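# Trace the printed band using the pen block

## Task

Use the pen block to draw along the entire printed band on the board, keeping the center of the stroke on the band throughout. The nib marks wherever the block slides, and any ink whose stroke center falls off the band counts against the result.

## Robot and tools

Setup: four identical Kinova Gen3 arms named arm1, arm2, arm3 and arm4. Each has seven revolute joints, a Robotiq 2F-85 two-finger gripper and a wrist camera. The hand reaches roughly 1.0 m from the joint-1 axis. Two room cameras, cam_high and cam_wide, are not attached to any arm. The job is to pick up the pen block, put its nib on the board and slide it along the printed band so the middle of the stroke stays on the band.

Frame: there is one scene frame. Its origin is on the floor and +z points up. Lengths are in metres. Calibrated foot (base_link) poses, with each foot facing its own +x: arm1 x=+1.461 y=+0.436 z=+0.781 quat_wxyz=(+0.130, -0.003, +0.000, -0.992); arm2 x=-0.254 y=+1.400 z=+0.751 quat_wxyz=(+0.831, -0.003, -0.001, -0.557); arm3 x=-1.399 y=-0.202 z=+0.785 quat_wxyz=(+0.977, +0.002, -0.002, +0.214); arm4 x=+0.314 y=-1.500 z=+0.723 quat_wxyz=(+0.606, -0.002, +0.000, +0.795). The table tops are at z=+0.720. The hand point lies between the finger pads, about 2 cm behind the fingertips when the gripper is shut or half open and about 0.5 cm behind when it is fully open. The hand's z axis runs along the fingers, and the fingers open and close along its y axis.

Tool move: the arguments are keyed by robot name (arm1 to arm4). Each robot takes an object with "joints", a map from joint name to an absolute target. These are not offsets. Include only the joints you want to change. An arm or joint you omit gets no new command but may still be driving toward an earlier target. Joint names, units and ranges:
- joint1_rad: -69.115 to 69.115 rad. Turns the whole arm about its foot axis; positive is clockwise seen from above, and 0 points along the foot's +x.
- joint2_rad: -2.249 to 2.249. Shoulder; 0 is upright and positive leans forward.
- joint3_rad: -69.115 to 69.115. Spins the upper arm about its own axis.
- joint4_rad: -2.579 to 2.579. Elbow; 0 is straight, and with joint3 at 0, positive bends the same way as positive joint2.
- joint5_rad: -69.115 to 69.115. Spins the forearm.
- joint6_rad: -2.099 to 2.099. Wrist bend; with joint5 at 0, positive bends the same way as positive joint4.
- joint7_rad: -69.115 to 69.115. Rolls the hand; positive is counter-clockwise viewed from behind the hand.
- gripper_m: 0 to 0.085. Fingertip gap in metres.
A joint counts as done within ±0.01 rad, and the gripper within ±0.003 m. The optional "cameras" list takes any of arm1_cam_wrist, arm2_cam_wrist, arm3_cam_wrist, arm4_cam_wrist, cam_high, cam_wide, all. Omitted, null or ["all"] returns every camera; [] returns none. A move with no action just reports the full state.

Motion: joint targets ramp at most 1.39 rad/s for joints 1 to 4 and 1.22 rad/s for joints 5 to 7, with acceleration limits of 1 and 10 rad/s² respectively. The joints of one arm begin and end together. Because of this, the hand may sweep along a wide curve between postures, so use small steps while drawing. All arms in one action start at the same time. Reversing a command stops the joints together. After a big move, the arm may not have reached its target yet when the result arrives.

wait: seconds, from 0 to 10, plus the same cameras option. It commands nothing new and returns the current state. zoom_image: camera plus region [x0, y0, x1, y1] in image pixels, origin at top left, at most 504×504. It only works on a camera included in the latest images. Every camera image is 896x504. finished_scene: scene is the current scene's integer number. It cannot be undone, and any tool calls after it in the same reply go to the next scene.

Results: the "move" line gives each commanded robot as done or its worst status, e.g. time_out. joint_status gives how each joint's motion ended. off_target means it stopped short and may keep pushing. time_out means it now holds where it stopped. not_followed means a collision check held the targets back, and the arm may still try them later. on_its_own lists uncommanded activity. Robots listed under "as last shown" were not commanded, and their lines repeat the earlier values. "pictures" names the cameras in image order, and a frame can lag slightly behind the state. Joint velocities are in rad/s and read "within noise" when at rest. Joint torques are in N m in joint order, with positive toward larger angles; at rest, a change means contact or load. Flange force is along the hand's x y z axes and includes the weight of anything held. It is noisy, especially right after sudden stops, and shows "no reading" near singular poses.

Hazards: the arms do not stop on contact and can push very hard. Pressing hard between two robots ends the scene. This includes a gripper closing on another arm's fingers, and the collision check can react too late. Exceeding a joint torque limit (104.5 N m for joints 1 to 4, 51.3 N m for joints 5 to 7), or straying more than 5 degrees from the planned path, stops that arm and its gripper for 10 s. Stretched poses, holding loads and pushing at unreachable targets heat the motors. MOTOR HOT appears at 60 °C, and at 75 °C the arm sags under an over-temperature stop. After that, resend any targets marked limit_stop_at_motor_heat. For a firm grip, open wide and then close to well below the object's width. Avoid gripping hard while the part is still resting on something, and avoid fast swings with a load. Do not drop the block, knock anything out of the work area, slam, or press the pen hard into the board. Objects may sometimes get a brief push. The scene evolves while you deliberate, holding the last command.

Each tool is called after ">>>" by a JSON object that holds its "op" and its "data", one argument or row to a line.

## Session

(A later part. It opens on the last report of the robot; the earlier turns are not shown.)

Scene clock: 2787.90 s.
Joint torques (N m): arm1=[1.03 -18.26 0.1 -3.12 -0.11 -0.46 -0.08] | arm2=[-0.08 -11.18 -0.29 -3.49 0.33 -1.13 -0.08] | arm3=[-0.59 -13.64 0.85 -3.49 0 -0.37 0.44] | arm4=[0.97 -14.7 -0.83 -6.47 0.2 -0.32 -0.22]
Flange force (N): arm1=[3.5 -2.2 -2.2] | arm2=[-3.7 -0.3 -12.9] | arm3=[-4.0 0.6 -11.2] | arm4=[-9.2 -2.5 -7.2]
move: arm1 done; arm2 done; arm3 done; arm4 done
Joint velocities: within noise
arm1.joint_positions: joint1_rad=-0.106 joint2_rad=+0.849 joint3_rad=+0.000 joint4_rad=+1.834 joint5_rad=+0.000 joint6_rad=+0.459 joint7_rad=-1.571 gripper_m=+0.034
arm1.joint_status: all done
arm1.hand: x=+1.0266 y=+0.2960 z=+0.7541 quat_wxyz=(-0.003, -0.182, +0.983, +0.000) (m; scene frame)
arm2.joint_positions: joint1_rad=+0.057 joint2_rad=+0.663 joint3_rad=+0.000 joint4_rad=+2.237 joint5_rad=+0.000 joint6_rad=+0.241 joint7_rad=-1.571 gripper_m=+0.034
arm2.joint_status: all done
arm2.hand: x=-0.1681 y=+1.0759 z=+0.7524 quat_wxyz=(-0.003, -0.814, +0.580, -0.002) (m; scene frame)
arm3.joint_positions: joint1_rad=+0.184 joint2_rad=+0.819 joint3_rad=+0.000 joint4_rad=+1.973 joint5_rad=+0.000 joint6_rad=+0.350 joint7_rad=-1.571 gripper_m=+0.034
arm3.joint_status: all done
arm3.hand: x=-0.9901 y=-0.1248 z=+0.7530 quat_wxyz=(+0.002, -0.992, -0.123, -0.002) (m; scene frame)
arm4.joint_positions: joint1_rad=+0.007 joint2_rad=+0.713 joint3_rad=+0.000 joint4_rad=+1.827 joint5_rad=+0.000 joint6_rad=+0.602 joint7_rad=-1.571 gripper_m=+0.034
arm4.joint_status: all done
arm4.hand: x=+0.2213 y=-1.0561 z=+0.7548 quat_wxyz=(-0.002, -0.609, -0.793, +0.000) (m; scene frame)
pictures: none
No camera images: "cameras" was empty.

>>> {"op": "move", "data": {
  "arm1": {"joints": {"gripper_m": 0.045}},
  "arm2": {"joints": {"gripper_m": 0.045}},
  "arm3": {"joints": {"gripper_m": 0.045}},
  "arm4": {"joints": {"gripper_m": 0.045}},
  "cameras": []
}}

>>> {"op": "move", "data": {
  "arm1": {"joints": {"gripper_m": 0.034}},
  "arm2": {"joints": {"gripper_m": 0.034}},
  "arm3": {"joints": {"gripper_m": 0.034}},
  "arm4": {"joints": {"gripper_m": 0.034}},
  "cameras": []
}}

>>> {"op": "move", "data": {
  "arm1": {"joints": {"joint2_rad": 0.8074, "joint4_rad": 1.8331, "joint6_rad": 0.5011}},
  "arm2": {"joints": {"joint2_rad": 0.6082, "joint4_rad": 2.2311, "joint6_rad": 0.3023}},
  "arm3": {"joints": {"joint2_rad": 0.7728, "joint4_rad": 1.9728, "joint6_rad": 0.3960}},
  "arm4": {"joints": {"joint2_rad": 0.6846, "joint4_rad": 1.8202, "joint6_rad": 0.6368}},
  "cameras": ["arm1_cam_wrist", "arm2_cam_wrist", "arm3_cam_wrist", "arm4_cam_wrist", "cam_high"]
}}

>>> {"op": "zoom_image", "data": {
  "camera": "cam_high",
  "region": [365, 145, 437, 205]
}}

Scene clock: 2811.40 s.
Joint torques (N m): arm1=[1.03 -21.02 0.14 -3.38 -0.16 -0.1 -0.07] | arm2=[-0.01 -15.69 -0.05 -2.81 0.3 -0.07 -0.1] | arm3=[-0.9 -16.24 0.55 -3.56 -0.03 0.07 0.43] | arm4=[1.05 -17.28 -0.79 -6.86 0.17 0.1 -0.19]
Flange force (N): arm1=[4.7 -2.1 4.6] | arm2=[-0.9 -0.2 3.6] | arm3=[-3.0 1.4 -3.9] | arm4=[-7.9 -2.6 -0.7]
move: arm1 done; arm2 done; arm3 done; arm4 done
Joint velocities: within noise
arm1.joint_positions: joint1_rad=-0.106 joint2_rad=+0.849 joint3_rad=+0.000 joint4_rad=+1.834 joint5_rad=+0.000 joint6_rad=+0.459 joint7_rad=-1.571 gripper_m=+0.045
arm1.joint_status: all done
arm1.hand: x=+1.0266 y=+0.2960 z=+0.7541 quat_wxyz=(-0.003, -0.182, +0.983, +0.000) (m; scene frame)
arm2.joint_positions: joint1_rad=+0.057 joint2_rad=+0.663 joint3_rad=+0.000 joint4_rad=+2.237 joint5_rad=+0.000 joint6_rad=+0.241 joint7_rad=-1.571 gripper_m=+0.045
arm2.joint_status: all done
arm2.hand: x=-0.1681 y=+1.0759 z=+0.7524 quat_wxyz=(-0.003, -0.814, +0.580, -0.001) (m; scene frame)
arm3.joint_positions: joint1_rad=+0.184 joint2_rad=+0.819 joint3_rad=+0.000 joint4_rad=+1.973 joint5_rad=+0.000 joint6_rad=+0.350 joint7_rad=-1.571 gripper_m=+0.045
arm3.joint_status: all done
arm3.hand: x=-0.9901 y=-0.1248 z=+0.7530 quat_wxyz=(+0.002, -0.992, -0.123, -0.002) (m; scene frame)
arm4.joint_positions: joint1_rad=+0.007 joint2_rad=+0.713 joint3_rad=+0.000 joint4_rad=+1.827 joint5_rad=+0.000 joint6_rad=+0.602 joint7_rad=-1.571 gripper_m=+0.045
arm4.joint_status: all done
arm4.hand: x=+0.2213 y=-1.0561 z=+0.7548 quat_wxyz=(-0.002, -0.609, -0.793, +0.000) (m; scene frame)
pictures: none
No camera images: "cameras" was empty.

Scene clock: 2811.97 s.
Joint torques (N m): arm1=[1.04 -20.83 0.11 -3.36 -0.15 -0.08 -0.07] | arm2=[-0.03 -15.08 -0.14 -2.73 0.39 -0.22 -0.08] | arm3=[-0.91 -15.52 0.5 -3.31 -0.06 0.07 0.44] | arm4=[1.02 -17.23 -0.81 -6.87 0.18 0.11 -0.17]
Flange force (N): arm1=[4.5 -2.1 4.3] | arm2=[-0.7 -0.3 1.3] | arm3=[-2.8 1.4 -5.6] | arm4=[-8.0 -2.6 -0.8]
move: arm1 done; arm2 done; arm3 done; arm4 done
Joint velocities: within noise
arm1.joint_positions: joint1_rad=-0.106 joint2_rad=+0.849 joint3_rad=+0.000 joint4_rad=+1.834 joint5_rad=+0.000 joint6_rad=+0.459 joint7_rad=-1.571 gripper_m=+0.035
arm1.joint_status: all done
arm1.hand: x=+1.0266 y=+0.2960 z=+0.7542 quat_wxyz=(-0.003, -0.182, +0.983, +0.000) (m; scene frame)
arm2.joint_positions: joint1_rad=+0.057 joint2_rad=+0.663 joint3_rad=+0.000 joint4_rad=+2.237 joint5_rad=+0.000 joint6_rad=+0.241 joint7_rad=-1.571 gripper_m=+0.035
arm2.joint_status: all done
arm2.hand: x=-0.1681 y=+1.0759 z=+0.7524 quat_wxyz=(-0.003, -0.814, +0.580, -0.002) (m; scene frame)
arm3.joint_positions: joint1_rad=+0.184 joint2_rad=+0.819 joint3_rad=+0.000 joint4_rad=+1.973 joint5_rad=+0.000 joint6_rad=+0.350 joint7_rad=-1.571 gripper_m=+0.035
arm3.joint_status: all done
arm3.hand: x=-0.9900 y=-0.1248 z=+0.7530 quat_wxyz=(+0.002, -0.992, -0.123, -0.002) (m; scene frame)
arm4.joint_positions: joint1_rad=+0.007 joint2_rad=+0.713 joint3_rad=+0.000 joint4_rad=+1.827 joint5_rad=+0.000 joint6_rad=+0.602 joint7_rad=-1.571 gripper_m=+0.035
arm4.joint_status: all done
arm4.hand: x=+0.2213 y=-1.0561 z=+0.7549 quat_wxyz=(-0.002, -0.609, -0.793, +0.000) (m; scene frame)
pictures: none
No camera images: "cameras" was empty.

Scene clock: 2812.83 s.
Joint torques (N m): arm1=[1.03 -21.22 0.11 -3.88 -0.14 -0.09 -0.05] | arm2=[-0.15 -15.56 -0.19 -3.42 0.28 -0.12 -0.1] | arm3=[-0.9 -16.35 0.59 -4.03 -0.04 0.04 0.46] | arm4=[1.04 -17.58 -0.79 -7.33 0.17 0.1 -0.21]
Flange force (N): arm1=[4.8 -2.1 5.4] | arm2=[-0.6 0.3 4.2] | arm3=[-3.1 1.3 -2.9] | arm4=[-8.0 -2.5 0.6]
move: arm1 done; arm2 done; arm3 done; arm4 done
Joint velocities: within noise
arm1.joint_positions: joint1_rad=-0.106 joint2_rad=+0.807 joint3_rad=+0.000 joint4_rad=+1.833 joint5_rad=+0.000 joint6_rad=+0.501 joint7_rad=-1.571 gripper_m=+0.034
arm1.joint_status: all done
arm1.hand: x=+1.0267 y=+0.2960 z=+0.7731 quat_wxyz=(-0.003, -0.182, +0.983, +0.000) (m; scene frame)
arm2.joint_positions: joint1_rad=+0.057 joint2_rad=+0.608 joint3_rad=+0.000 joint4_rad=+2.231 joint5_rad=+0.000 joint6_rad=+0.302 joint7_rad=-1.571 gripper_m=+0.034
arm2.joint_status: all done
arm2.hand: x=-0.1681 y=+1.0761 z=+0.7714 quat_wxyz=(-0.003, -0.814, +0.580, -0.001) (m; scene frame)
arm3.joint_positions: joint1_rad=+0.184 joint2_rad=+0.773 joint3_rad=+0.000 joint4_rad=+1.973 joint5_rad=+0.000 joint6_rad=+0.396 joint7_rad=-1.571 gripper_m=+0.034
arm3.joint_status: all done
arm3.hand: x=-0.9901 y=-0.1249 z=+0.7720 quat_wxyz=(+0.002, -0.992, -0.123, -0.002) (m; scene frame)
arm4.joint_positions: joint1_rad=+0.007 joint2_rad=+0.685 joint3_rad=+0.000 joint4_rad=+1.820 joint5_rad=+0.000 joint6_rad=+0.637 joint7_rad=-1.571 gripper_m=+0.034
arm4.joint_status: all done
arm4.hand: x=+0.2213 y=-1.0562 z=+0.7688 quat_wxyz=(-0.002, -0.609, -0.793, +0.000) (m; scene frame)
pictures: arm1_cam_wrist, arm2_cam_wrist, arm3_cam_wrist, arm4_cam_wrist, cam_high

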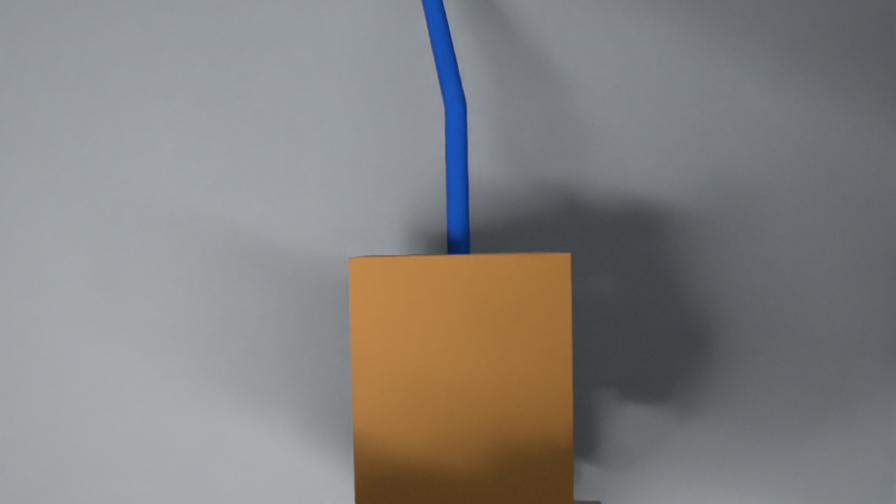

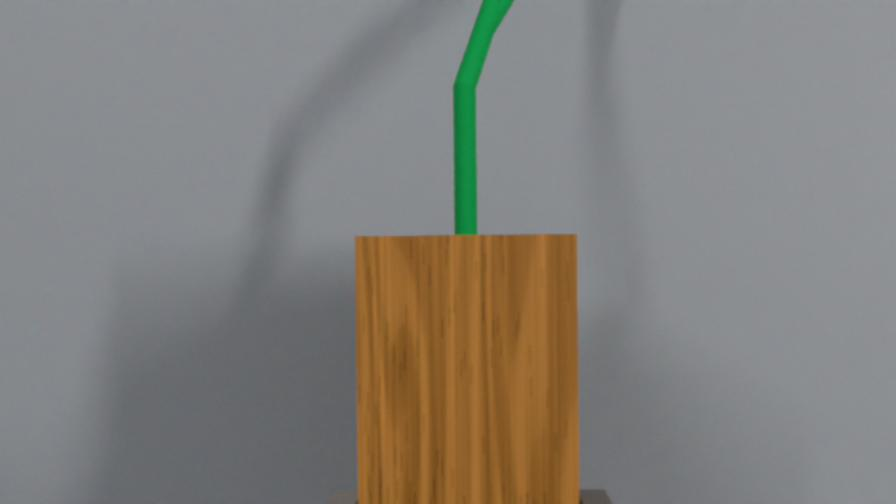

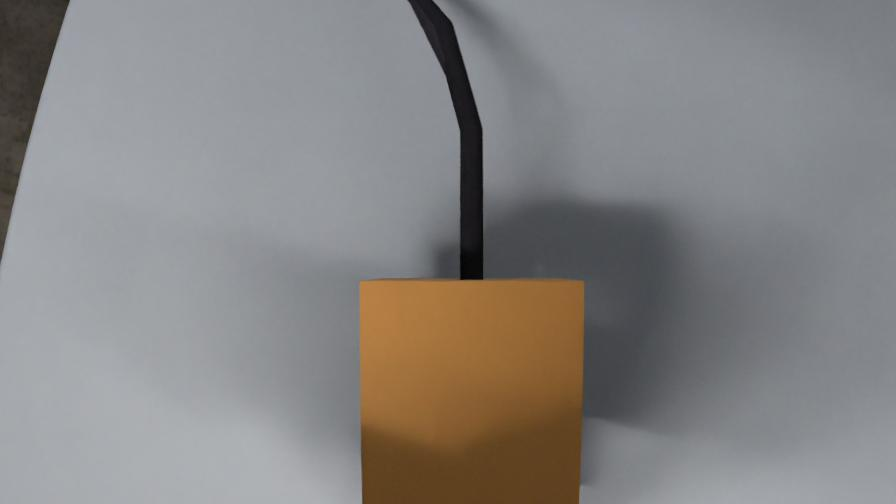

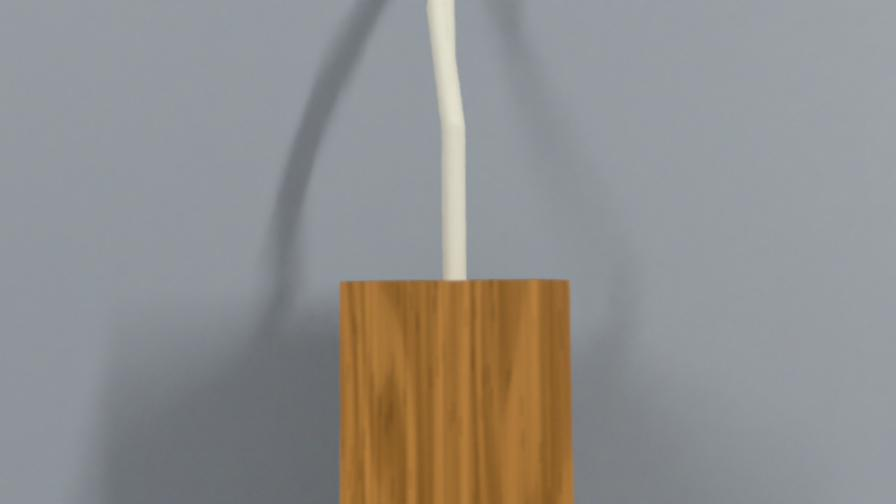

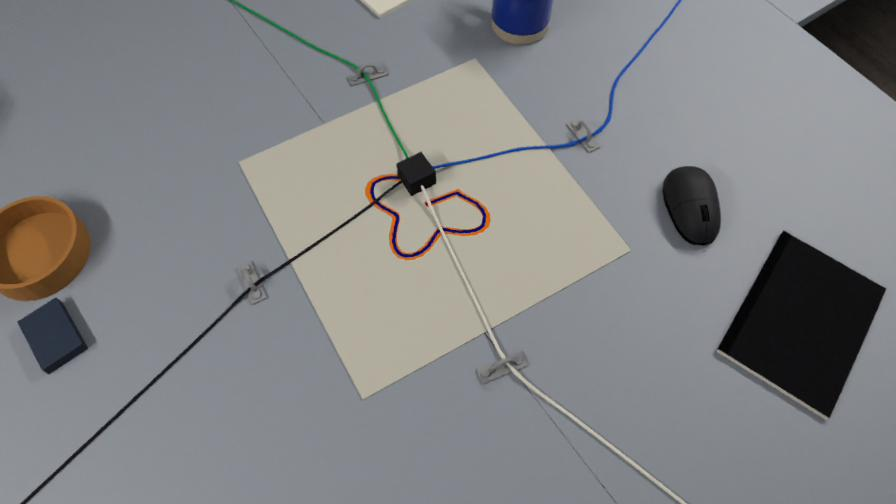

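Scaled by 7.000 from the camera's 896x504 image, which has a finer 1280x720 frame.

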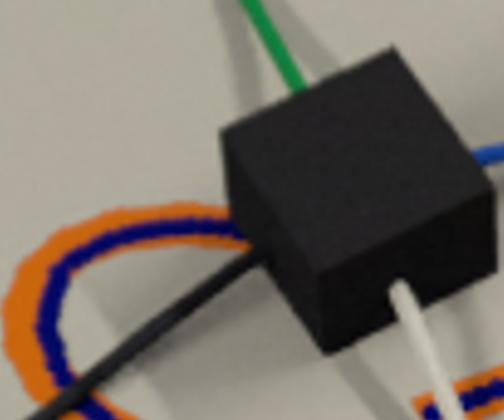

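>>> {"op": "move", "data": {
  "arm1": {"joints": {"gripper_m": 0.025}},
  "arm2": {"joints": {"gripper_m": 0.025}},
  "arm3": {"joints": {"gripper_m": 0.025}},
  "arm4": {"joints": {"gripper_m": 0.025}},
  "cameras": []
}}

>>> {"op": "move", "data": {
  "arm1": {"joints": {"joint2_rad": 0.7740, "joint4_rad": 1.8350, "joint6_rad": 0.6209}},
  "arm2": {"joints": {"joint2_rad": 0.6052, "joint4_rad": 2.1600, "joint6_rad": 0.5326}},
  "arm3": {"joints": {"joint2_rad": 0.6888, "joint4_rad": 2.0330, "joint6_rad": 0.4459}},
  "arm4": {"joints": {"joint2_rad": 0.5253, "joint4_rad": 1.9000, "joint6_rad": 0.6976}},
  "cameras": ["cam_high"]
}}

>>> {"op": "move", "data": {
  "arm1": {"joints": {"joint4_rad": 1.8550}},
  "arm2": {"joints": {"joint4_rad": 2.1800}},
  "arm3": {"joints": {"joint4_rad": 2.0530}},
  "arm4": {"joints": {"joint4_rad": 1.9200}},
  "cameras": []
}}

>>> {"op": "move", "data": {
  "arm1": {"joints": {"joint4_rad": 1.8650}},
  "arm2": {"joints": {"joint4_rad": 2.1900}},
  "arm3": {"joints": {"joint4_rad": 2.0630}},
  "arm4": {"joints": {"joint4_rad": 1.9300}},
  "cameras": ["cam_high"]
}}

>>> {"op": "zoom_image", "data": {
  "camera": "cam_high",
  "region": [365, 145, 437, 205]
}}

Scene clock: 2861.67 s.
Joint torques (N m): arm1=[1.06 -21.2 0.2 -3.91 -0.15 -0.1 -0.1] | arm2=[0.01 -15.64 -0.18 -3.49 0.39 -0.2 -0.21] | arm3=[-0.82 -16.35 0.59 -4.07 -0.04 0.02 0.43] | arm4=[1.02 -17.57 -0.77 -7.34 0.17 0.11 -0.21]
Flange force (N): arm1=[4.7 -2.1 5.3] | arm2=[-0.6 -0.1 4.2] | arm3=[-3.1 1.1 -2.9] | arm4=[-8.1 -2.5 0.6]
move: arm1 off_target; arm2 off_target; arm3 off_target; arm4 off_target
Joint velocities: within noise
arm1.joint_positions: joint1_rad=-0.106 joint2_rad=+0.807 joint3_rad=+0.000 joint4_rad=+1.833 joint5_rad=+0.000 joint6_rad=+0.501 joint7_rad=-1.571 gripper_m=+0.034
arm1.joint_status: gripper_m off_target (ended at +0.034, target +0.025)
arm1.hand: x=+1.0267 y=+0.2960 z=+0.7731 quat_wxyz=(-0.003, -0.182, +0.983, +0.000) (m; scene frame)
arm2.joint_positions: joint1_rad=+0.057 joint2_rad=+0.608 joint3_rad=+0.000 joint4_rad=+2.231 joint5_rad=+0.000 joint6_rad=+0.302 joint7_rad=-1.571 gripper_m=+0.034
arm2.joint_status: gripper_m off_target (ended at +0.034, target +0.025)
arm2.hand: x=-0.1681 y=+1.0761 z=+0.7714 quat_wxyz=(-0.003, -0.814, +0.580, -0.001) (m; scene frame)
arm3.joint_positions: joint1_rad=+0.184 joint2_rad=+0.773 joint3_rad=+0.000 joint4_rad=+1.973 joint5_rad=+0.000 joint6_rad=+0.396 joint7_rad=-1.571 gripper_m=+0.034
arm3.joint_status: gripper_m off_target (ended at +0.034, target +0.025)
arm3.hand: x=-0.9901 y=-0.1249 z=+0.7720 quat_wxyz=(+0.002, -0.992, -0.123, -0.002) (m; scene frame)
arm4.joint_positions: joint1_rad=+0.007 joint2_rad=+0.685 joint3_rad=+0.000 joint4_rad=+1.820 joint5_rad=+0.000 joint6_rad=+0.637 joint7_rad=-1.571 gripper_m=+0.034
arm4.joint_status: gripper_m off_target (ended at +0.034, target +0.025)
arm4.hand: x=+0.2213 y=-1.0562 z=+0.7688 quat_wxyz=(-0.002, -0.609, -0.793, +0.000) (m; scene frame)
pictures: none
No camera images: "cameras" was empty.

Scene clock: 2862.87 s.
Joint torques (N m): arm1=[1.08 -20.67 0.12 -3.88 -0.15 0.22 -0.09] | arm2=[-0.07 -15.67 -0.24 -3.55 0.3 0.33 -0.15] | arm3=[-0.91 -15.2 0.56 -4.25 -0.06 0.13 0.43] | arm4=[1.02 -15.63 -0.85 -7.97 0.18 0.06 -0.21]
Flange force (N): arm1=[5.1 -2.0 4.8] | arm2=[0.4 0.4 3.8] | arm3=[-3.6 1.3 -2.6] | arm4=[-7.7 -2.4 1.6]
move: arm1 done; arm2 done; arm3 done; arm4 done
Joint velocities: within noise
arm1.joint_positions: joint1_rad=-0.106 joint2_rad=+0.774 joint3_rad=+0.000 joint4_rad=+1.835 joint5_rad=+0.000 joint6_rad=+0.621 joint7_rad=-1.571 gripper_m=+0.034
arm1.joint_status: all done
arm1.hand: x=+1.0536 y=+0.3063 z=+0.7890 quat_wxyz=(+0.040, -0.182, +0.982, +0.008) (m; scene frame)
arm2.joint_positions: joint1_rad=+0.057 joint2_rad=+0.605 joint3_rad=+0.000 joint4_rad=+2.160 joint5_rad=+0.000 joint6_rad=+0.533 joint7_rad=-1.571 gripper_m=+0.034
arm2.joint_status: all done
arm2.hand: x=-0.1770 y=+1.1021 z=+0.7835 quat_wxyz=(+0.042, -0.812, +0.579, +0.062) (m; scene frame)
arm3.joint_positions: joint1_rad=+0.184 joint2_rad=+0.689 joint3_rad=+0.000 joint4_rad=+2.033 joint5_rad=+0.000 joint6_rad=+0.446 joint7_rad=-1.571 gripper_m=+0.034
arm3.joint_status: all done
arm3.hand: x=-1.0170 y=-0.1317 z=+0.7985 quat_wxyz=(+0.001, -0.992, -0.123, +0.011) (m; scene frame)
arm4.joint_positions: joint1_rad=+0.007 joint2_rad=+0.525 joint3_rad=+0.000 joint4_rad=+1.900 joint5_rad=+0.000 joint6_rad=+0.698 joint7_rad=-1.571 gripper_m=+0.034
arm4.joint_status: all done
arm4.hand: x=+0.2288 y=-1.0848 z=+0.8227 quat_wxyz=(+0.006, -0.609, -0.793, -0.005) (m; scene frame)
pictures: cam_high

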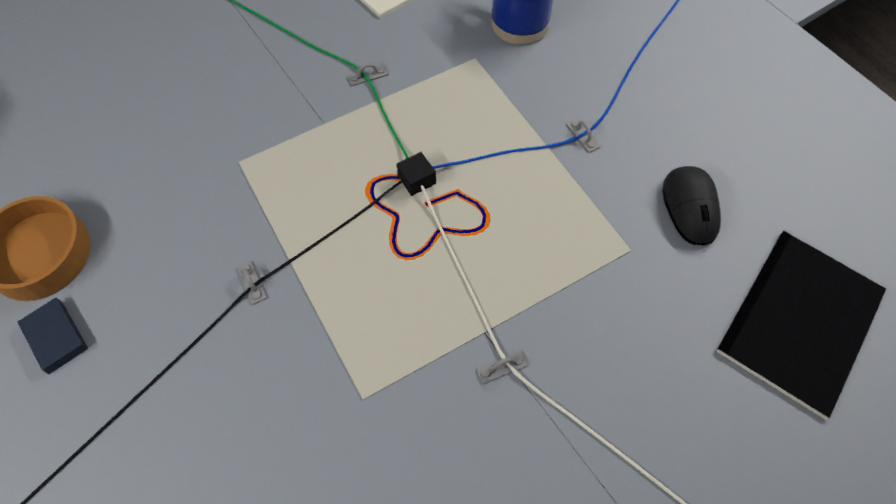

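Scene clock: 2863.53 s.
Joint torques (N m): arm1=[1.04 -20.46 0.11 -3.62 -0.14 0.26 -0.09] | arm2=[-0.08 -15.49 -0.16 -3.43 0.4 0.39 -0.08] | arm3=[-0.9 -15 0.51 -3.87 -0.03 0.2 0.46] | arm4=[1.04 -15.42 -0.85 -7.78 0.19 0.14 -0.2]
Flange force (N): arm1=[5.4 -1.9 4.8] | arm2=[0.1 0.2 4.1] | arm3=[-3.0 1.2 -2.6] | arm4=[-7.7 -2.4 1.7]
move: arm1 done; arm2 done; arm3 done; arm4 done
Joint velocities: within noise
arm1.joint_positions: joint1_rad=-0.106 joint2_rad=+0.774 joint3_rad=+0.000 joint4_rad=+1.855 joint5_rad=+0.000 joint6_rad=+0.621 joint7_rad=-1.571 gripper_m=+0.034
arm1.joint_status: all done
arm1.hand: x=+1.0645 y=+0.3104 z=+0.7864 quat_wxyz=(+0.050, -0.182, +0.982, +0.010) (m; scene frame)
arm2.joint_positions: joint1_rad=+0.057 joint2_rad=+0.605 joint3_rad=+0.000 joint4_rad=+2.180 joint5_rad=+0.000 joint6_rad=+0.533 joint7_rad=-1.571 gripper_m=+0.034
arm2.joint_status: all done
arm2.hand: x=-0.1809 y=+1.1135 z=+0.7822 quat_wxyz=(+0.048, -0.811, +0.578, +0.070) (m; scene frame)
arm3.joint_positions: joint1_rad=+0.184 joint2_rad=+0.689 joint3_rad=+0.000 joint4_rad=+2.053 joint5_rad=+0.000 joint6_rad=+0.446 joint7_rad=-1.571 gripper_m=+0.034
arm3.joint_status: all done
arm3.hand: x=-1.0286 y=-0.1347 z=+0.7962 quat_wxyz=(-0.001, -0.992, -0.123, +0.021) (m; scene frame)
arm4.joint_positions: joint1_rad=+0.007 joint2_rad=+0.525 joint3_rad=+0.000 joint4_rad=+1.920 joint5_rad=+0.000 joint6_rad=+0.698 joint7_rad=-1.571 gripper_m=+0.034
arm4.joint_status: all done
arm4.hand: x=+0.2317 y=-1.0955 z=+0.8186 quat_wxyz=(-0.002, -0.609, -0.793, +0.001) (m; scene frame)
pictures: none
No camera images: "cameras" was empty.

Scene clock: 2864.07 s.
Joint torques (N m): arm1=[1.05 -20.25 0.15 -3.35 -0.16 0.43 -0.07] | arm2=[0.03 -15.02 -0.18 -2.77 0.35 0.77 -0.08] | arm3=[-0.87 -14.84 0.55 -3.73 -0.04 0.29 0.46] | arm4=[1.07 -15.27 -0.86 -7.36 0.18 0.26 -0.2]
Flange force (N): arm1=[5.5 -1.9 4.8] | arm2=[0.7 0.0 3.9] | arm3=[-3.1 1.1 -2.5] | arm4=[-6.8 -2.4 1.6]
move: arm1 done; arm2 done; arm3 done; arm4 done
Joint velocities: within noise
arm1.joint_positions: joint1_rad=-0.106 joint2_rad=+0.774 joint3_rad=+0.000 joint4_rad=+1.865 joint5_rad=+0.000 joint6_rad=+0.621 joint7_rad=-1.571 gripper_m=+0.034
arm1.joint_status: all done
arm1.hand: x=+1.0699 y=+0.3125 z=+0.7852 quat_wxyz=(+0.055, -0.182, +0.982, +0.011) (m; scene frame)
arm2.joint_positions: joint1_rad=+0.057 joint2_rad=+0.605 joint3_rad=+0.000 joint4_rad=+2.190 joint5_rad=+0.000 joint6_rad=+0.533 joint7_rad=-1.571 gripper_m=+0.034
arm2.joint_status: all done
arm2.hand: x=-0.1829 y=+1.1192 z=+0.7816 quat_wxyz=(+0.051, -0.811, +0.578, +0.074) (m; scene frame)
arm3.joint_positions: joint1_rad=+0.184 joint2_rad=+0.689 joint3_rad=+0.000 joint4_rad=+2.063 joint5_rad=+0.000 joint6_rad=+0.446 joint7_rad=-1.571 gripper_m=+0.034
arm3.joint_status: all done
arm3.hand: x=-1.0344 y=-0.1361 z=+0.7951 quat_wxyz=(-0.001, -0.992, -0.123, +0.026) (m; scene frame)
arm4.joint_positions: joint1_rad=+0.007 joint2_rad=+0.525 joint3_rad=+0.000 joint4_rad=+1.930 joint5_rad=+0.000 joint6_rad=+0.698 joint7_rad=-1.571 gripper_m=+0.034
arm4.joint_status: all done
arm4.hand: x=+0.2331 y=-1.1008 z=+0.8166 quat_wxyz=(-0.006, -0.609, -0.793, +0.004) (m; scene frame)
pictures: cam_high

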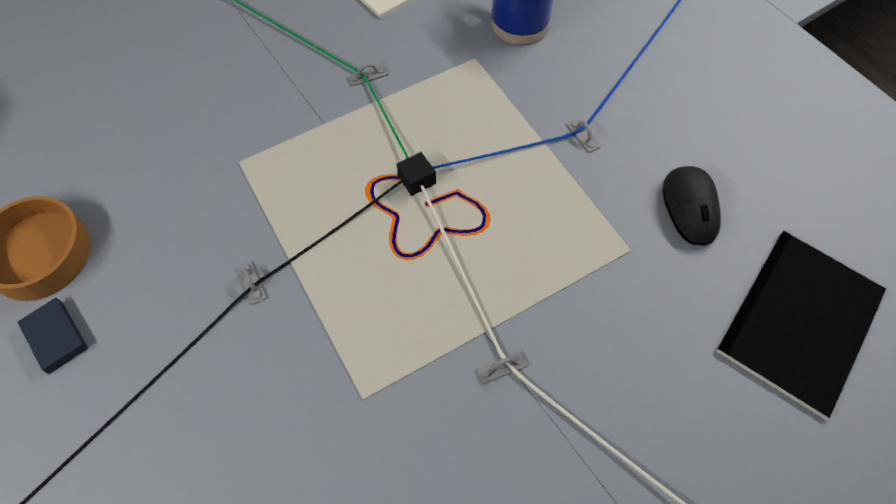

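Scaled by 7.000 from the camera's 896x504 image, which has a finer 1280x720 frame.

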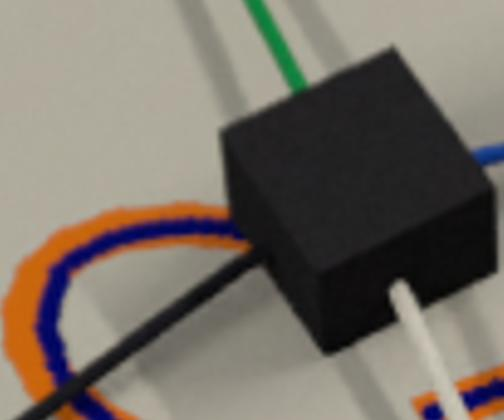

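>>> {"op": "move", "data": {
  "arm1": {"joints": {"joint4_rad": 1.8617}},
  "arm2": {"joints": {"joint4_rad": 2.2003}},
  "arm3": {"joints": {"joint4_rad": 2.0742}},
  "arm4": {"joints": {"joint4_rad": 1.9282}},
  "cameras": ["cam_high"]
}}

>>> {"op": "zoom_image", "data": {
  "camera": "cam_high",
  "region": [365, 145, 437, 205]
}}

>>> {"op": "move", "data": {
  "arm1": {"joints": {"joint4_rad": 1.8500}},
  "arm2": {"joints": {"joint4_rad": 2.2039}},
  "arm3": {"joints": {"joint4_rad": 2.0836}},
  "arm4": {"joints": {"joint4_rad": 1.9237}},
  "cameras": ["cam_high"]
}}

>>> {"op": "zoom_image", "data": {
  "camera": "cam_high",
  "region": [365, 145, 437, 205]
}}

>>> {"op": "move", "data": {
  "arm1": {"joints": {"joint4_rad": 1.8361}},
  "arm2": {"joints": {"joint4_rad": 2.2118}},
  "arm3": {"joints": {"joint4_rad": 2.0926}},
  "arm4": {"joints": {"joint4_rad": 1.9135}},
  "cameras": ["cam_high"]
}}

>>> {"op": "zoom_image", "data": {
  "camera": "cam_high",
  "region": [360, 145, 432, 205]
}}

Scene clock: 2886.70 s.
Joint torques (N m): arm1=[1.05 -20.18 0.12 -3.15 -0.16 0.57 -0.06] | arm2=[0 -14.56 -0.1 -1.36 0.3 1.26 -0.11] | arm3=[-0.87 -14.34 0.56 -2.76 -0.04 0.85 0.46] | arm4=[1.03 -15.16 -0.84 -7.13 0.17 0.45 -0.2]
Flange force (N): arm1=[5.9 -1.9 4.8] | arm2=[3.5 0.3 3.4] | arm3=[-1.9 1.2 -2.3] | arm4=[-6.5 -2.3 1.6]
move: arm1 done; arm2 done; arm3 done; arm4 done
Joint velocities: within noise
arm1.joint_positions: joint1_rad=-0.106 joint2_rad=+0.774 joint3_rad=+0.000 joint4_rad=+1.862 joint5_rad=+0.000 joint6_rad=+0.621 joint7_rad=-1.571 gripper_m=+0.034
arm1.joint_status: all done
arm1.hand: x=+1.0681 y=+0.3119 z=+0.7856 quat_wxyz=(+0.053, -0.182, +0.982, +0.011) (m; scene frame)
arm2.joint_positions: joint1_rad=+0.057 joint2_rad=+0.605 joint3_rad=+0.000 joint4_rad=+2.200 joint5_rad=+0.000 joint6_rad=+0.533 joint7_rad=-1.571 gripper_m=+0.034
arm2.joint_status: all done
arm2.hand: x=-0.1849 y=+1.1250 z=+0.7811 quat_wxyz=(+0.054, -0.811, +0.578, +0.078) (m; scene frame)
arm3.joint_positions: joint1_rad=+0.184 joint2_rad=+0.689 joint3_rad=+0.000 joint4_rad=+2.074 joint5_rad=+0.000 joint6_rad=+0.446 joint7_rad=-1.571 gripper_m=+0.034
arm3.joint_status: all done
arm3.hand: x=-1.0409 y=-0.1377 z=+0.7940 quat_wxyz=(-0.002, -0.992, -0.123, +0.031) (m; scene frame)
arm4.joint_positions: joint1_rad=+0.007 joint2_rad=+0.525 joint3_rad=+0.000 joint4_rad=+1.928 joint5_rad=+0.000 joint6_rad=+0.698 joint7_rad=-1.571 gripper_m=+0.034
arm4.joint_status: all done
arm4.hand: x=+0.2329 y=-1.0999 z=+0.8170 quat_wxyz=(-0.005, -0.609, -0.793, +0.003) (m; scene frame)
pictures: cam_high

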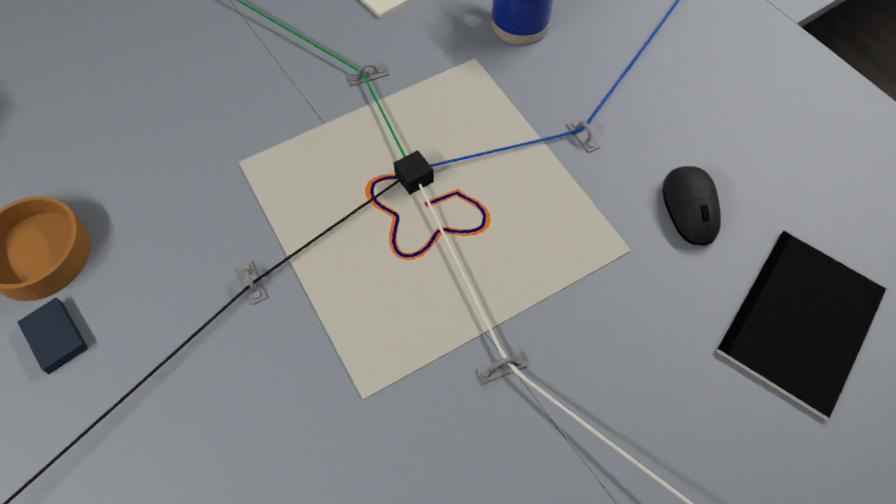

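Scaled by 7.000 from the camera's 896x504 image, which has a finer 1280x720 frame.

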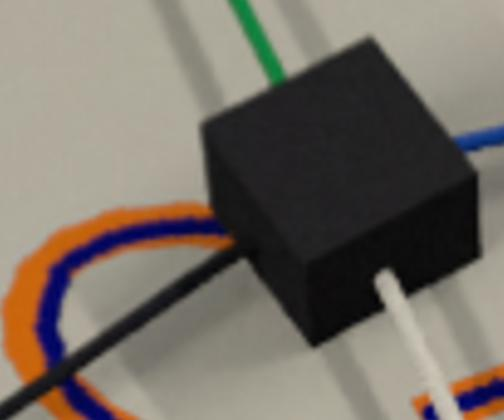

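Scene clock: 2887.27 s.
Joint torques (N m): arm1=[1.07 -20.37 0.17 -3.33 -0.15 0.45 -0.07] | arm2=[0.05 -14.44 -0.12 -1.2 0.34 1.5 -0.13] | arm3=[-0.82 -14.13 0.58 -2.3 -0.05 0.94 0.46] | arm4=[1.06 -15.26 -0.84 -7.3 0.17 0.37 -0.19]
Flange force (N): arm1=[5.9 -1.9 4.8] | arm2=[3.4 0.2 3.9] | arm3=[-1.0 1.1 -2.6] | arm4=[-6.8 -2.4 1.7]
move: arm1 done; arm2 done; arm3 done; arm4 done
Joint velocities: within noise
arm1.joint_positions: joint1_rad=-0.106 joint2_rad=+0.774 joint3_rad=+0.000 joint4_rad=+1.850 joint5_rad=+0.000 joint6_rad=+0.621 joint7_rad=-1.571 gripper_m=+0.034
arm1.joint_status: all done
arm1.hand: x=+1.0618 y=+0.3094 z=+0.7871 quat_wxyz=(+0.047, -0.182, +0.982, +0.009) (m; scene frame)
arm2.joint_positions: joint1_rad=+0.057 joint2_rad=+0.605 joint3_rad=+0.000 joint4_rad=+2.204 joint5_rad=+0.000 joint6_rad=+0.533 joint7_rad=-1.571 gripper_m=+0.034
arm2.joint_status: all done
arm2.hand: x=-0.1856 y=+1.1271 z=+0.7809 quat_wxyz=(+0.055, -0.810, +0.578, +0.080) (m; scene frame)
arm3.joint_positions: joint1_rad=+0.184 joint2_rad=+0.689 joint3_rad=+0.000 joint4_rad=+2.084 joint5_rad=+0.000 joint6_rad=+0.446 joint7_rad=-1.571 gripper_m=+0.034
arm3.joint_status: all done
arm3.hand: x=-1.0464 y=-0.1391 z=+0.7931 quat_wxyz=(-0.003, -0.992, -0.123, +0.036) (m; scene frame)
arm4.joint_positions: joint1_rad=+0.007 joint2_rad=+0.525 joint3_rad=+0.000 joint4_rad=+1.924 joint5_rad=+0.000 joint6_rad=+0.698 joint7_rad=-1.571 gripper_m=+0.034
arm4.joint_status: all done
arm4.hand: x=+0.2322 y=-1.0975 z=+0.8178 quat_wxyz=(-0.004, -0.609, -0.793, +0.002) (m; scene frame)
pictures: cam_high

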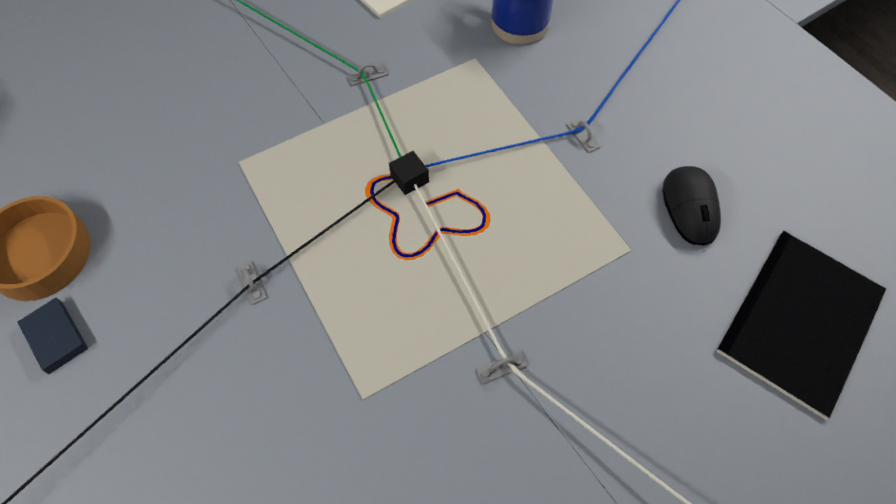

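Scaled by 7.000 from the camera's 896x504 image, which has a finer 1280x720 frame.

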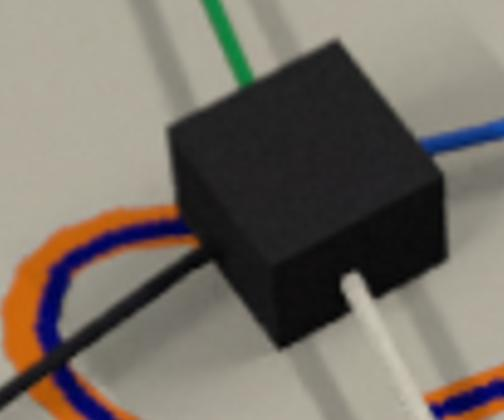

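Scene clock: 2887.87 s.
Joint torques (N m): arm1=[1.14 -20.54 0.12 -3.27 -0.16 0.46 -0.08] | arm2=[0.06 -14.13 -0.12 -0.92 0.3 1.66 -0.12] | arm3=[-0.79 -14.04 0.58 -2.14 -0.04 1.06 0.45] | arm4=[1.04 -15.34 -0.85 -7.17 0.16 0.36 -0.2]
Flange force (N): arm1=[6.6 -2.0 4.8] | arm2=[3.4 0.2 3.6] | arm3=[-1.0 1.1 -2.3] | arm4=[-6.1 -2.3 1.4]
move: arm1 done; arm2 done; arm3 done; arm4 done
Joint velocities: within noise
arm1.joint_positions: joint1_rad=-0.106 joint2_rad=+0.774 joint3_rad=+0.000 joint4_rad=+1.836 joint5_rad=+0.000 joint6_rad=+0.621 joint7_rad=-1.571 gripper_m=+0.034
arm1.joint_status: all done
arm1.hand: x=+1.0542 y=+0.3065 z=+0.7889 quat_wxyz=(+0.041, -0.182, +0.982, +0.008) (m; scene frame)
arm2.joint_positions: joint1_rad=+0.057 joint2_rad=+0.605 joint3_rad=+0.000 joint4_rad=+2.212 joint5_rad=+0.000 joint6_rad=+0.533 joint7_rad=-1.571 gripper_m=+0.034
arm2.joint_status: all done
arm2.hand: x=-0.1872 y=+1.1316 z=+0.7806 quat_wxyz=(+0.057, -0.810, +0.578, +0.083) (m; scene frame)
arm3.joint_positions: joint1_rad=+0.184 joint2_rad=+0.689 joint3_rad=+0.000 joint4_rad=+2.093 joint5_rad=+0.000 joint6_rad=+0.446 joint7_rad=-1.571 gripper_m=+0.034
arm3.joint_status: all done
arm3.hand: x=-1.0517 y=-0.1405 z=+0.7923 quat_wxyz=(-0.003, -0.992, -0.123, +0.040) (m; scene frame)
arm4.joint_positions: joint1_rad=+0.007 joint2_rad=+0.525 joint3_rad=+0.000 joint4_rad=+1.914 joint5_rad=+0.000 joint6_rad=+0.698 joint7_rad=-1.571 gripper_m=+0.034
arm4.joint_status: all done
arm4.hand: x=+0.2308 y=-1.0920 z=+0.8199 quat_wxyz=(+0.000, -0.609, -0.793, -0.001) (m; scene frame)
pictures: cam_high

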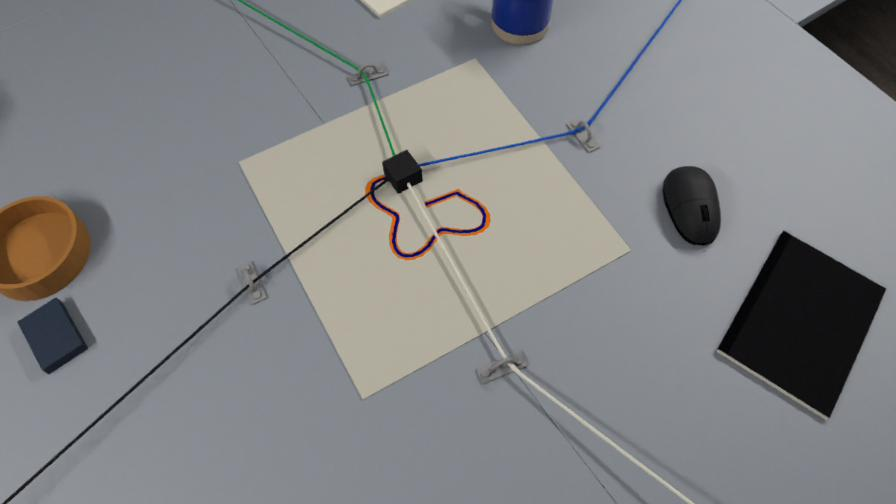

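Scaled by 7.000 from the camera's 896x504 image, which has a finer 1280x720 frame.

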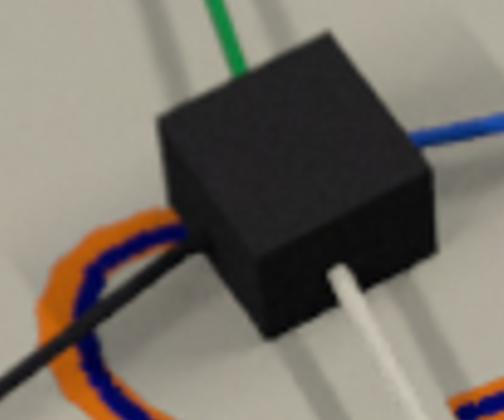

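>>> {"op": "move", "data": {
  "arm1": {"joints": {"joint4_rad": 1.8207}},
  "arm2": {"joints": {"joint4_rad": 2.2188}},
  "arm3": {"joints": {"joint4_rad": 2.1022}},
  "arm4": {"joints": {"joint4_rad": 1.9027}},
  "cameras": ["cam_high"]
}}

>>> {"op": "zoom_image", "data": {
  "camera": "cam_high",
  "region": [360, 140, 432, 200]
}}

>>> {"op": "move", "data": {
  "arm1": {"joints": {"joint4_rad": 1.8029}},
  "arm2": {"joints": {"joint4_rad": 2.2232}},
  "arm3": {"joints": {"joint4_rad": 2.1141}},
  "arm4": {"joints": {"joint4_rad": 1.8929}},
  "cameras": ["cam_high"]
}}

>>> {"op": "zoom_image", "data": {
  "camera": "cam_high",
  "region": [350, 140, 422, 200]
}}

>>> {"op": "move", "data": {
  "arm1": {"joints": {"joint4_rad": 1.7844}},
  "arm2": {"joints": {"joint4_rad": 2.2227}},
  "arm3": {"joints": {"joint4_rad": 2.1281}},
  "arm4": {"joints": {"joint4_rad": 1.8866}},
  "cameras": ["cam_high"]
}}

>>> {"op": "zoom_image", "data": {
  "camera": "cam_high",
  "region": [350, 145, 422, 205]
}}

Scene clock: 2913.17 s.
Joint torques (N m): arm1=[1.09 -20.71 0.1 -3.65 -0.15 0.36 -0.1] | arm2=[-0.01 -14.11 -0.11 -0.83 0.35 1.66 -0.12] | arm3=[-0.82 -13.84 0.55 -2.04 -0.03 1.09 0.44] | arm4=[1.06 -15.45 -0.82 -7.39 0.2 0.41 -0.2]
Flange force (N): arm1=[6.0 -1.9 4.9] | arm2=[3.6 0.4 3.7] | arm3=[-1.1 1.2 -2.6] | arm4=[-6.7 -2.4 1.7]
move: arm1 done; arm2 done; arm3 done; arm4 done
Joint velocities: within noise
arm1.joint_positions: joint1_rad=-0.106 joint2_rad=+0.774 joint3_rad=+0.000 joint4_rad=+1.821 joint5_rad=+0.000 joint6_rad=+0.621 joint7_rad=-1.571 gripper_m=+0.034
arm1.joint_status: all done
arm1.hand: x=+1.0459 y=+0.3033 z=+0.7910 quat_wxyz=(+0.033, -0.182, +0.983, +0.007) (m; scene frame)
arm2.joint_positions: joint1_rad=+0.057 joint2_rad=+0.605 joint3_rad=+0.000 joint4_rad=+2.219 joint5_rad=+0.000 joint6_rad=+0.533 joint7_rad=-1.571 gripper_m=+0.034
arm2.joint_status: all done
arm2.hand: x=-0.1886 y=+1.1356 z=+0.7803 quat_wxyz=(+0.059, -0.810, +0.577, +0.086) (m; scene frame)
arm3.joint_positions: joint1_rad=+0.184 joint2_rad=+0.689 joint3_rad=+0.000 joint4_rad=+2.102 joint5_rad=+0.000 joint6_rad=+0.446 joint7_rad=-1.571 gripper_m=+0.034
arm3.joint_status: all done
arm3.hand: x=-1.0573 y=-0.1419 z=+0.7915 quat_wxyz=(-0.004, -0.991, -0.123, +0.045) (m; scene frame)
arm4.joint_positions: joint1_rad=+0.007 joint2_rad=+0.525 joint3_rad=+0.000 joint4_rad=+1.903 joint5_rad=+0.000 joint6_rad=+0.698 joint7_rad=-1.571 gripper_m=+0.034
arm4.joint_status: all done
arm4.hand: x=+0.2292 y=-1.0863 z=+0.8221 quat_wxyz=(+0.005, -0.609, -0.793, -0.004) (m; scene frame)
pictures: cam_high

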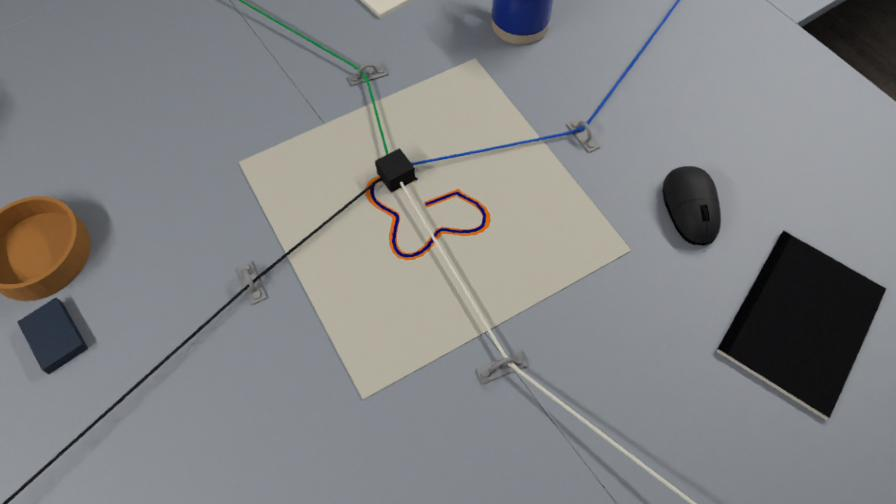

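Scaled by 7.000 from the camera's 896x504 image, which has a finer 1280x720 frame.

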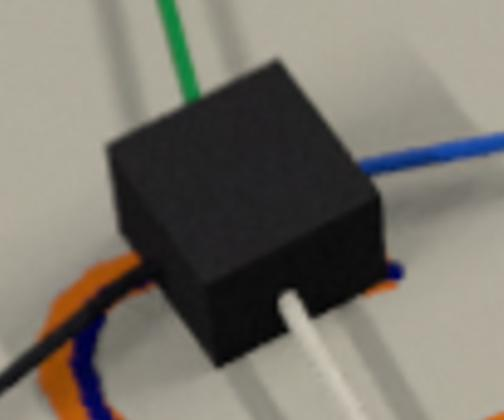

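Scene clock: 2913.80 s.
Joint torques (N m): arm1=[1.09 -20.91 0.13 -3.94 -0.16 0.3 -0.09] | arm2=[0.09 -14.05 -0.14 -0.72 0.37 1.72 -0.1] | arm3=[-0.82 -13.64 0.57 -1.78 -0.03 1.21 0.45] | arm4=[1.04 -15.58 -0.87 -7.48 0.17 0.35 -0.2]
Flange force (N): arm1=[5.6 -2.0 4.9] | arm2=[3.7 0.1 3.8] | arm3=[-1.0 1.2 -2.6] | arm4=[-6.6 -2.4 1.7]
move: arm1 done; arm2 done; arm3 done; arm4 done
Joint velocities: within noise
arm1.joint_positions: joint1_rad=-0.106 joint2_rad=+0.774 joint3_rad=+0.000 joint4_rad=+1.803 joint5_rad=+0.000 joint6_rad=+0.621 joint7_rad=-1.571 gripper_m=+0.034
arm1.joint_status: all done
arm1.hand: x=+1.0363 y=+0.2997 z=+0.7937 quat_wxyz=(+0.024, -0.182, +0.983, +0.005) (m; scene frame)
arm2.joint_positions: joint1_rad=+0.057 joint2_rad=+0.605 joint3_rad=+0.000 joint4_rad=+2.223 joint5_rad=+0.000 joint6_rad=+0.533 joint7_rad=-1.571 gripper_m=+0.034
arm2.joint_status: all done
arm2.hand: x=-0.1894 y=+1.1381 z=+0.7802 quat_wxyz=(+0.060, -0.810, +0.577, +0.088) (m; scene frame)
arm3.joint_positions: joint1_rad=+0.184 joint2_rad=+0.689 joint3_rad=+0.000 joint4_rad=+2.114 joint5_rad=+0.000 joint6_rad=+0.446 joint7_rad=-1.571 gripper_m=+0.034
arm3.joint_status: all done
arm3.hand: x=-1.0643 y=-0.1436 z=+0.7905 quat_wxyz=(-0.004, -0.991, -0.123, +0.051) (m; scene frame)
arm4.joint_positions: joint1_rad=+0.007 joint2_rad=+0.525 joint3_rad=+0.000 joint4_rad=+1.893 joint5_rad=+0.000 joint6_rad=+0.698 joint7_rad=-1.571 gripper_m=+0.034
arm4.joint_status: all done
arm4.hand: x=+0.2278 y=-1.0811 z=+0.8242 quat_wxyz=(+0.009, -0.609, -0.793, -0.007) (m; scene frame)
pictures: cam_high

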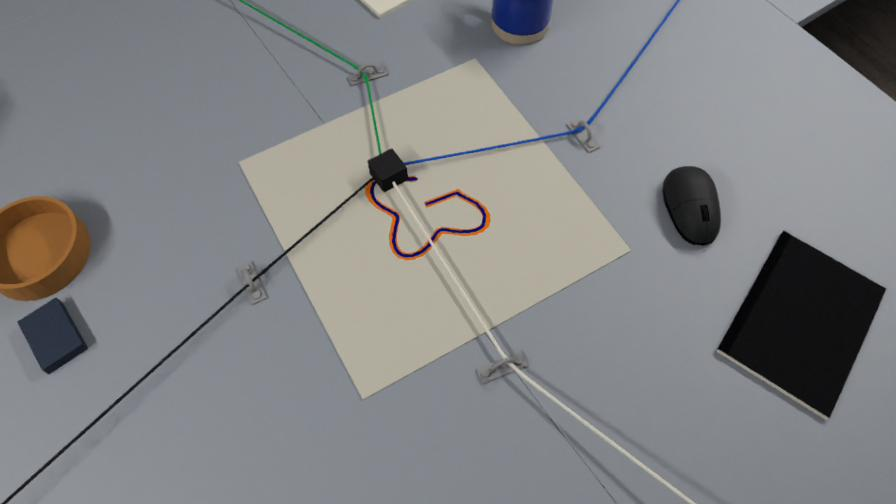

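Scaled by 7.000 from the camera's 896x504 image, which has a finer 1280x720 frame.

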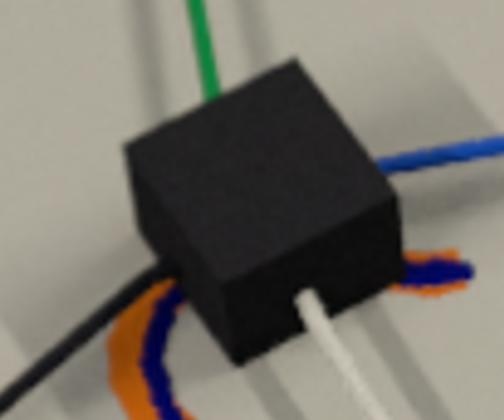

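Scene clock: 2914.43 s.
Joint torques (N m): arm1=[1.06 -21.13 0.12 -4.18 -0.16 0.2 -0.09] | arm2=[0.1 -13.94 -0.1 -0.73 0.37 1.64 -0.08] | arm3=[-0.81 -13.37 0.57 -1.32 -0.04 1.43 0.46] | arm4=[1.09 -15.59 -0.83 -7.45 0.19 0.37 -0.21]
Flange force (N): arm1=[5.6 -1.9 4.9] | arm2=[3.6 0.0 3.2] | arm3=[-0.6 1.1 -2.5] | arm4=[-6.5 -2.5 1.6]
move: arm1 done; arm2 done; arm3 done; arm4 done
Joint velocities: within noise
arm1.joint_positions: joint1_rad=-0.106 joint2_rad=+0.774 joint3_rad=+0.000 joint4_rad=+1.784 joint5_rad=+0.000 joint6_rad=+0.621 joint7_rad=-1.571 gripper_m=+0.034
arm1.joint_status: all done
arm1.hand: x=+1.0264 y=+0.2959 z=+0.7967 quat_wxyz=(+0.015, -0.182, +0.983, +0.003) (m; scene frame)
arm2.joint_positions: joint1_rad=+0.057 joint2_rad=+0.605 joint3_rad=+0.000 joint4_rad=+2.223 joint5_rad=+0.000 joint6_rad=+0.533 joint7_rad=-1.571 gripper_m=+0.034
arm2.joint_status: all done
arm2.hand: x=-0.1893 y=+1.1378 z=+0.7802 quat_wxyz=(+0.060, -0.810, +0.577, +0.087) (m; scene frame)
arm3.joint_positions: joint1_rad=+0.184 joint2_rad=+0.689 joint3_rad=+0.000 joint4_rad=+2.128 joint5_rad=+0.000 joint6_rad=+0.446 joint7_rad=-1.571 gripper_m=+0.034
arm3.joint_status: all done
arm3.hand: x=-1.0725 y=-0.1457 z=+0.7896 quat_wxyz=(-0.005, -0.991, -0.123, +0.058) (m; scene frame)
arm4.joint_positions: joint1_rad=+0.007 joint2_rad=+0.525 joint3_rad=+0.000 joint4_rad=+1.887 joint5_rad=+0.000 joint6_rad=+0.698 joint7_rad=-1.571 gripper_m=+0.034
arm4.joint_status: all done
arm4.hand: x=+0.2269 y=-1.0778 z=+0.8255 quat_wxyz=(+0.011, -0.609, -0.793, -0.009) (m; scene frame)
pictures: cam_high

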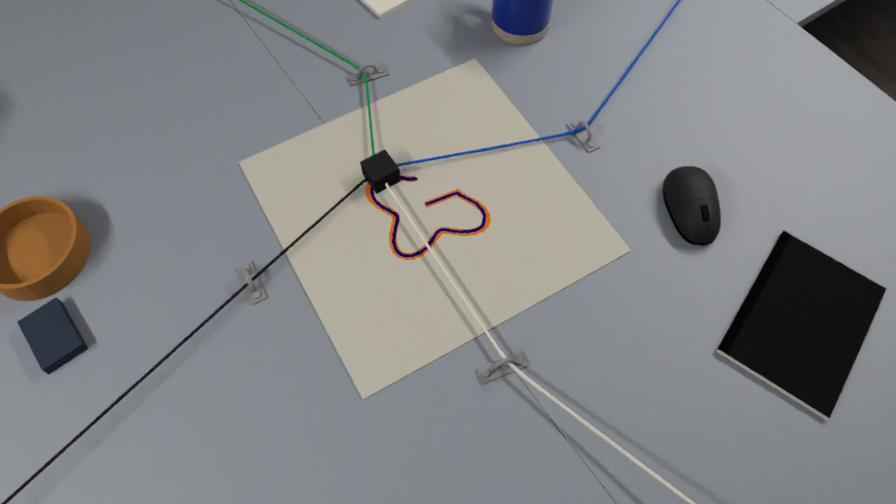

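Scaled by 7.000 from the camera's 896x504 image, which has a finer 1280x720 frame.

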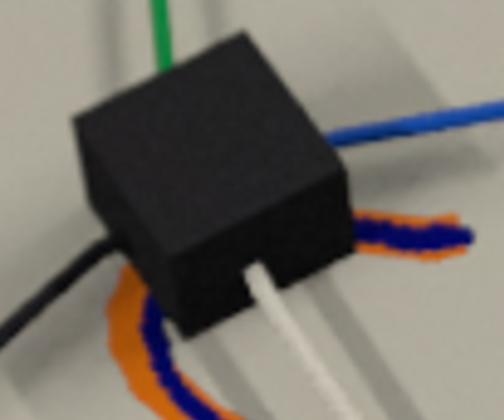

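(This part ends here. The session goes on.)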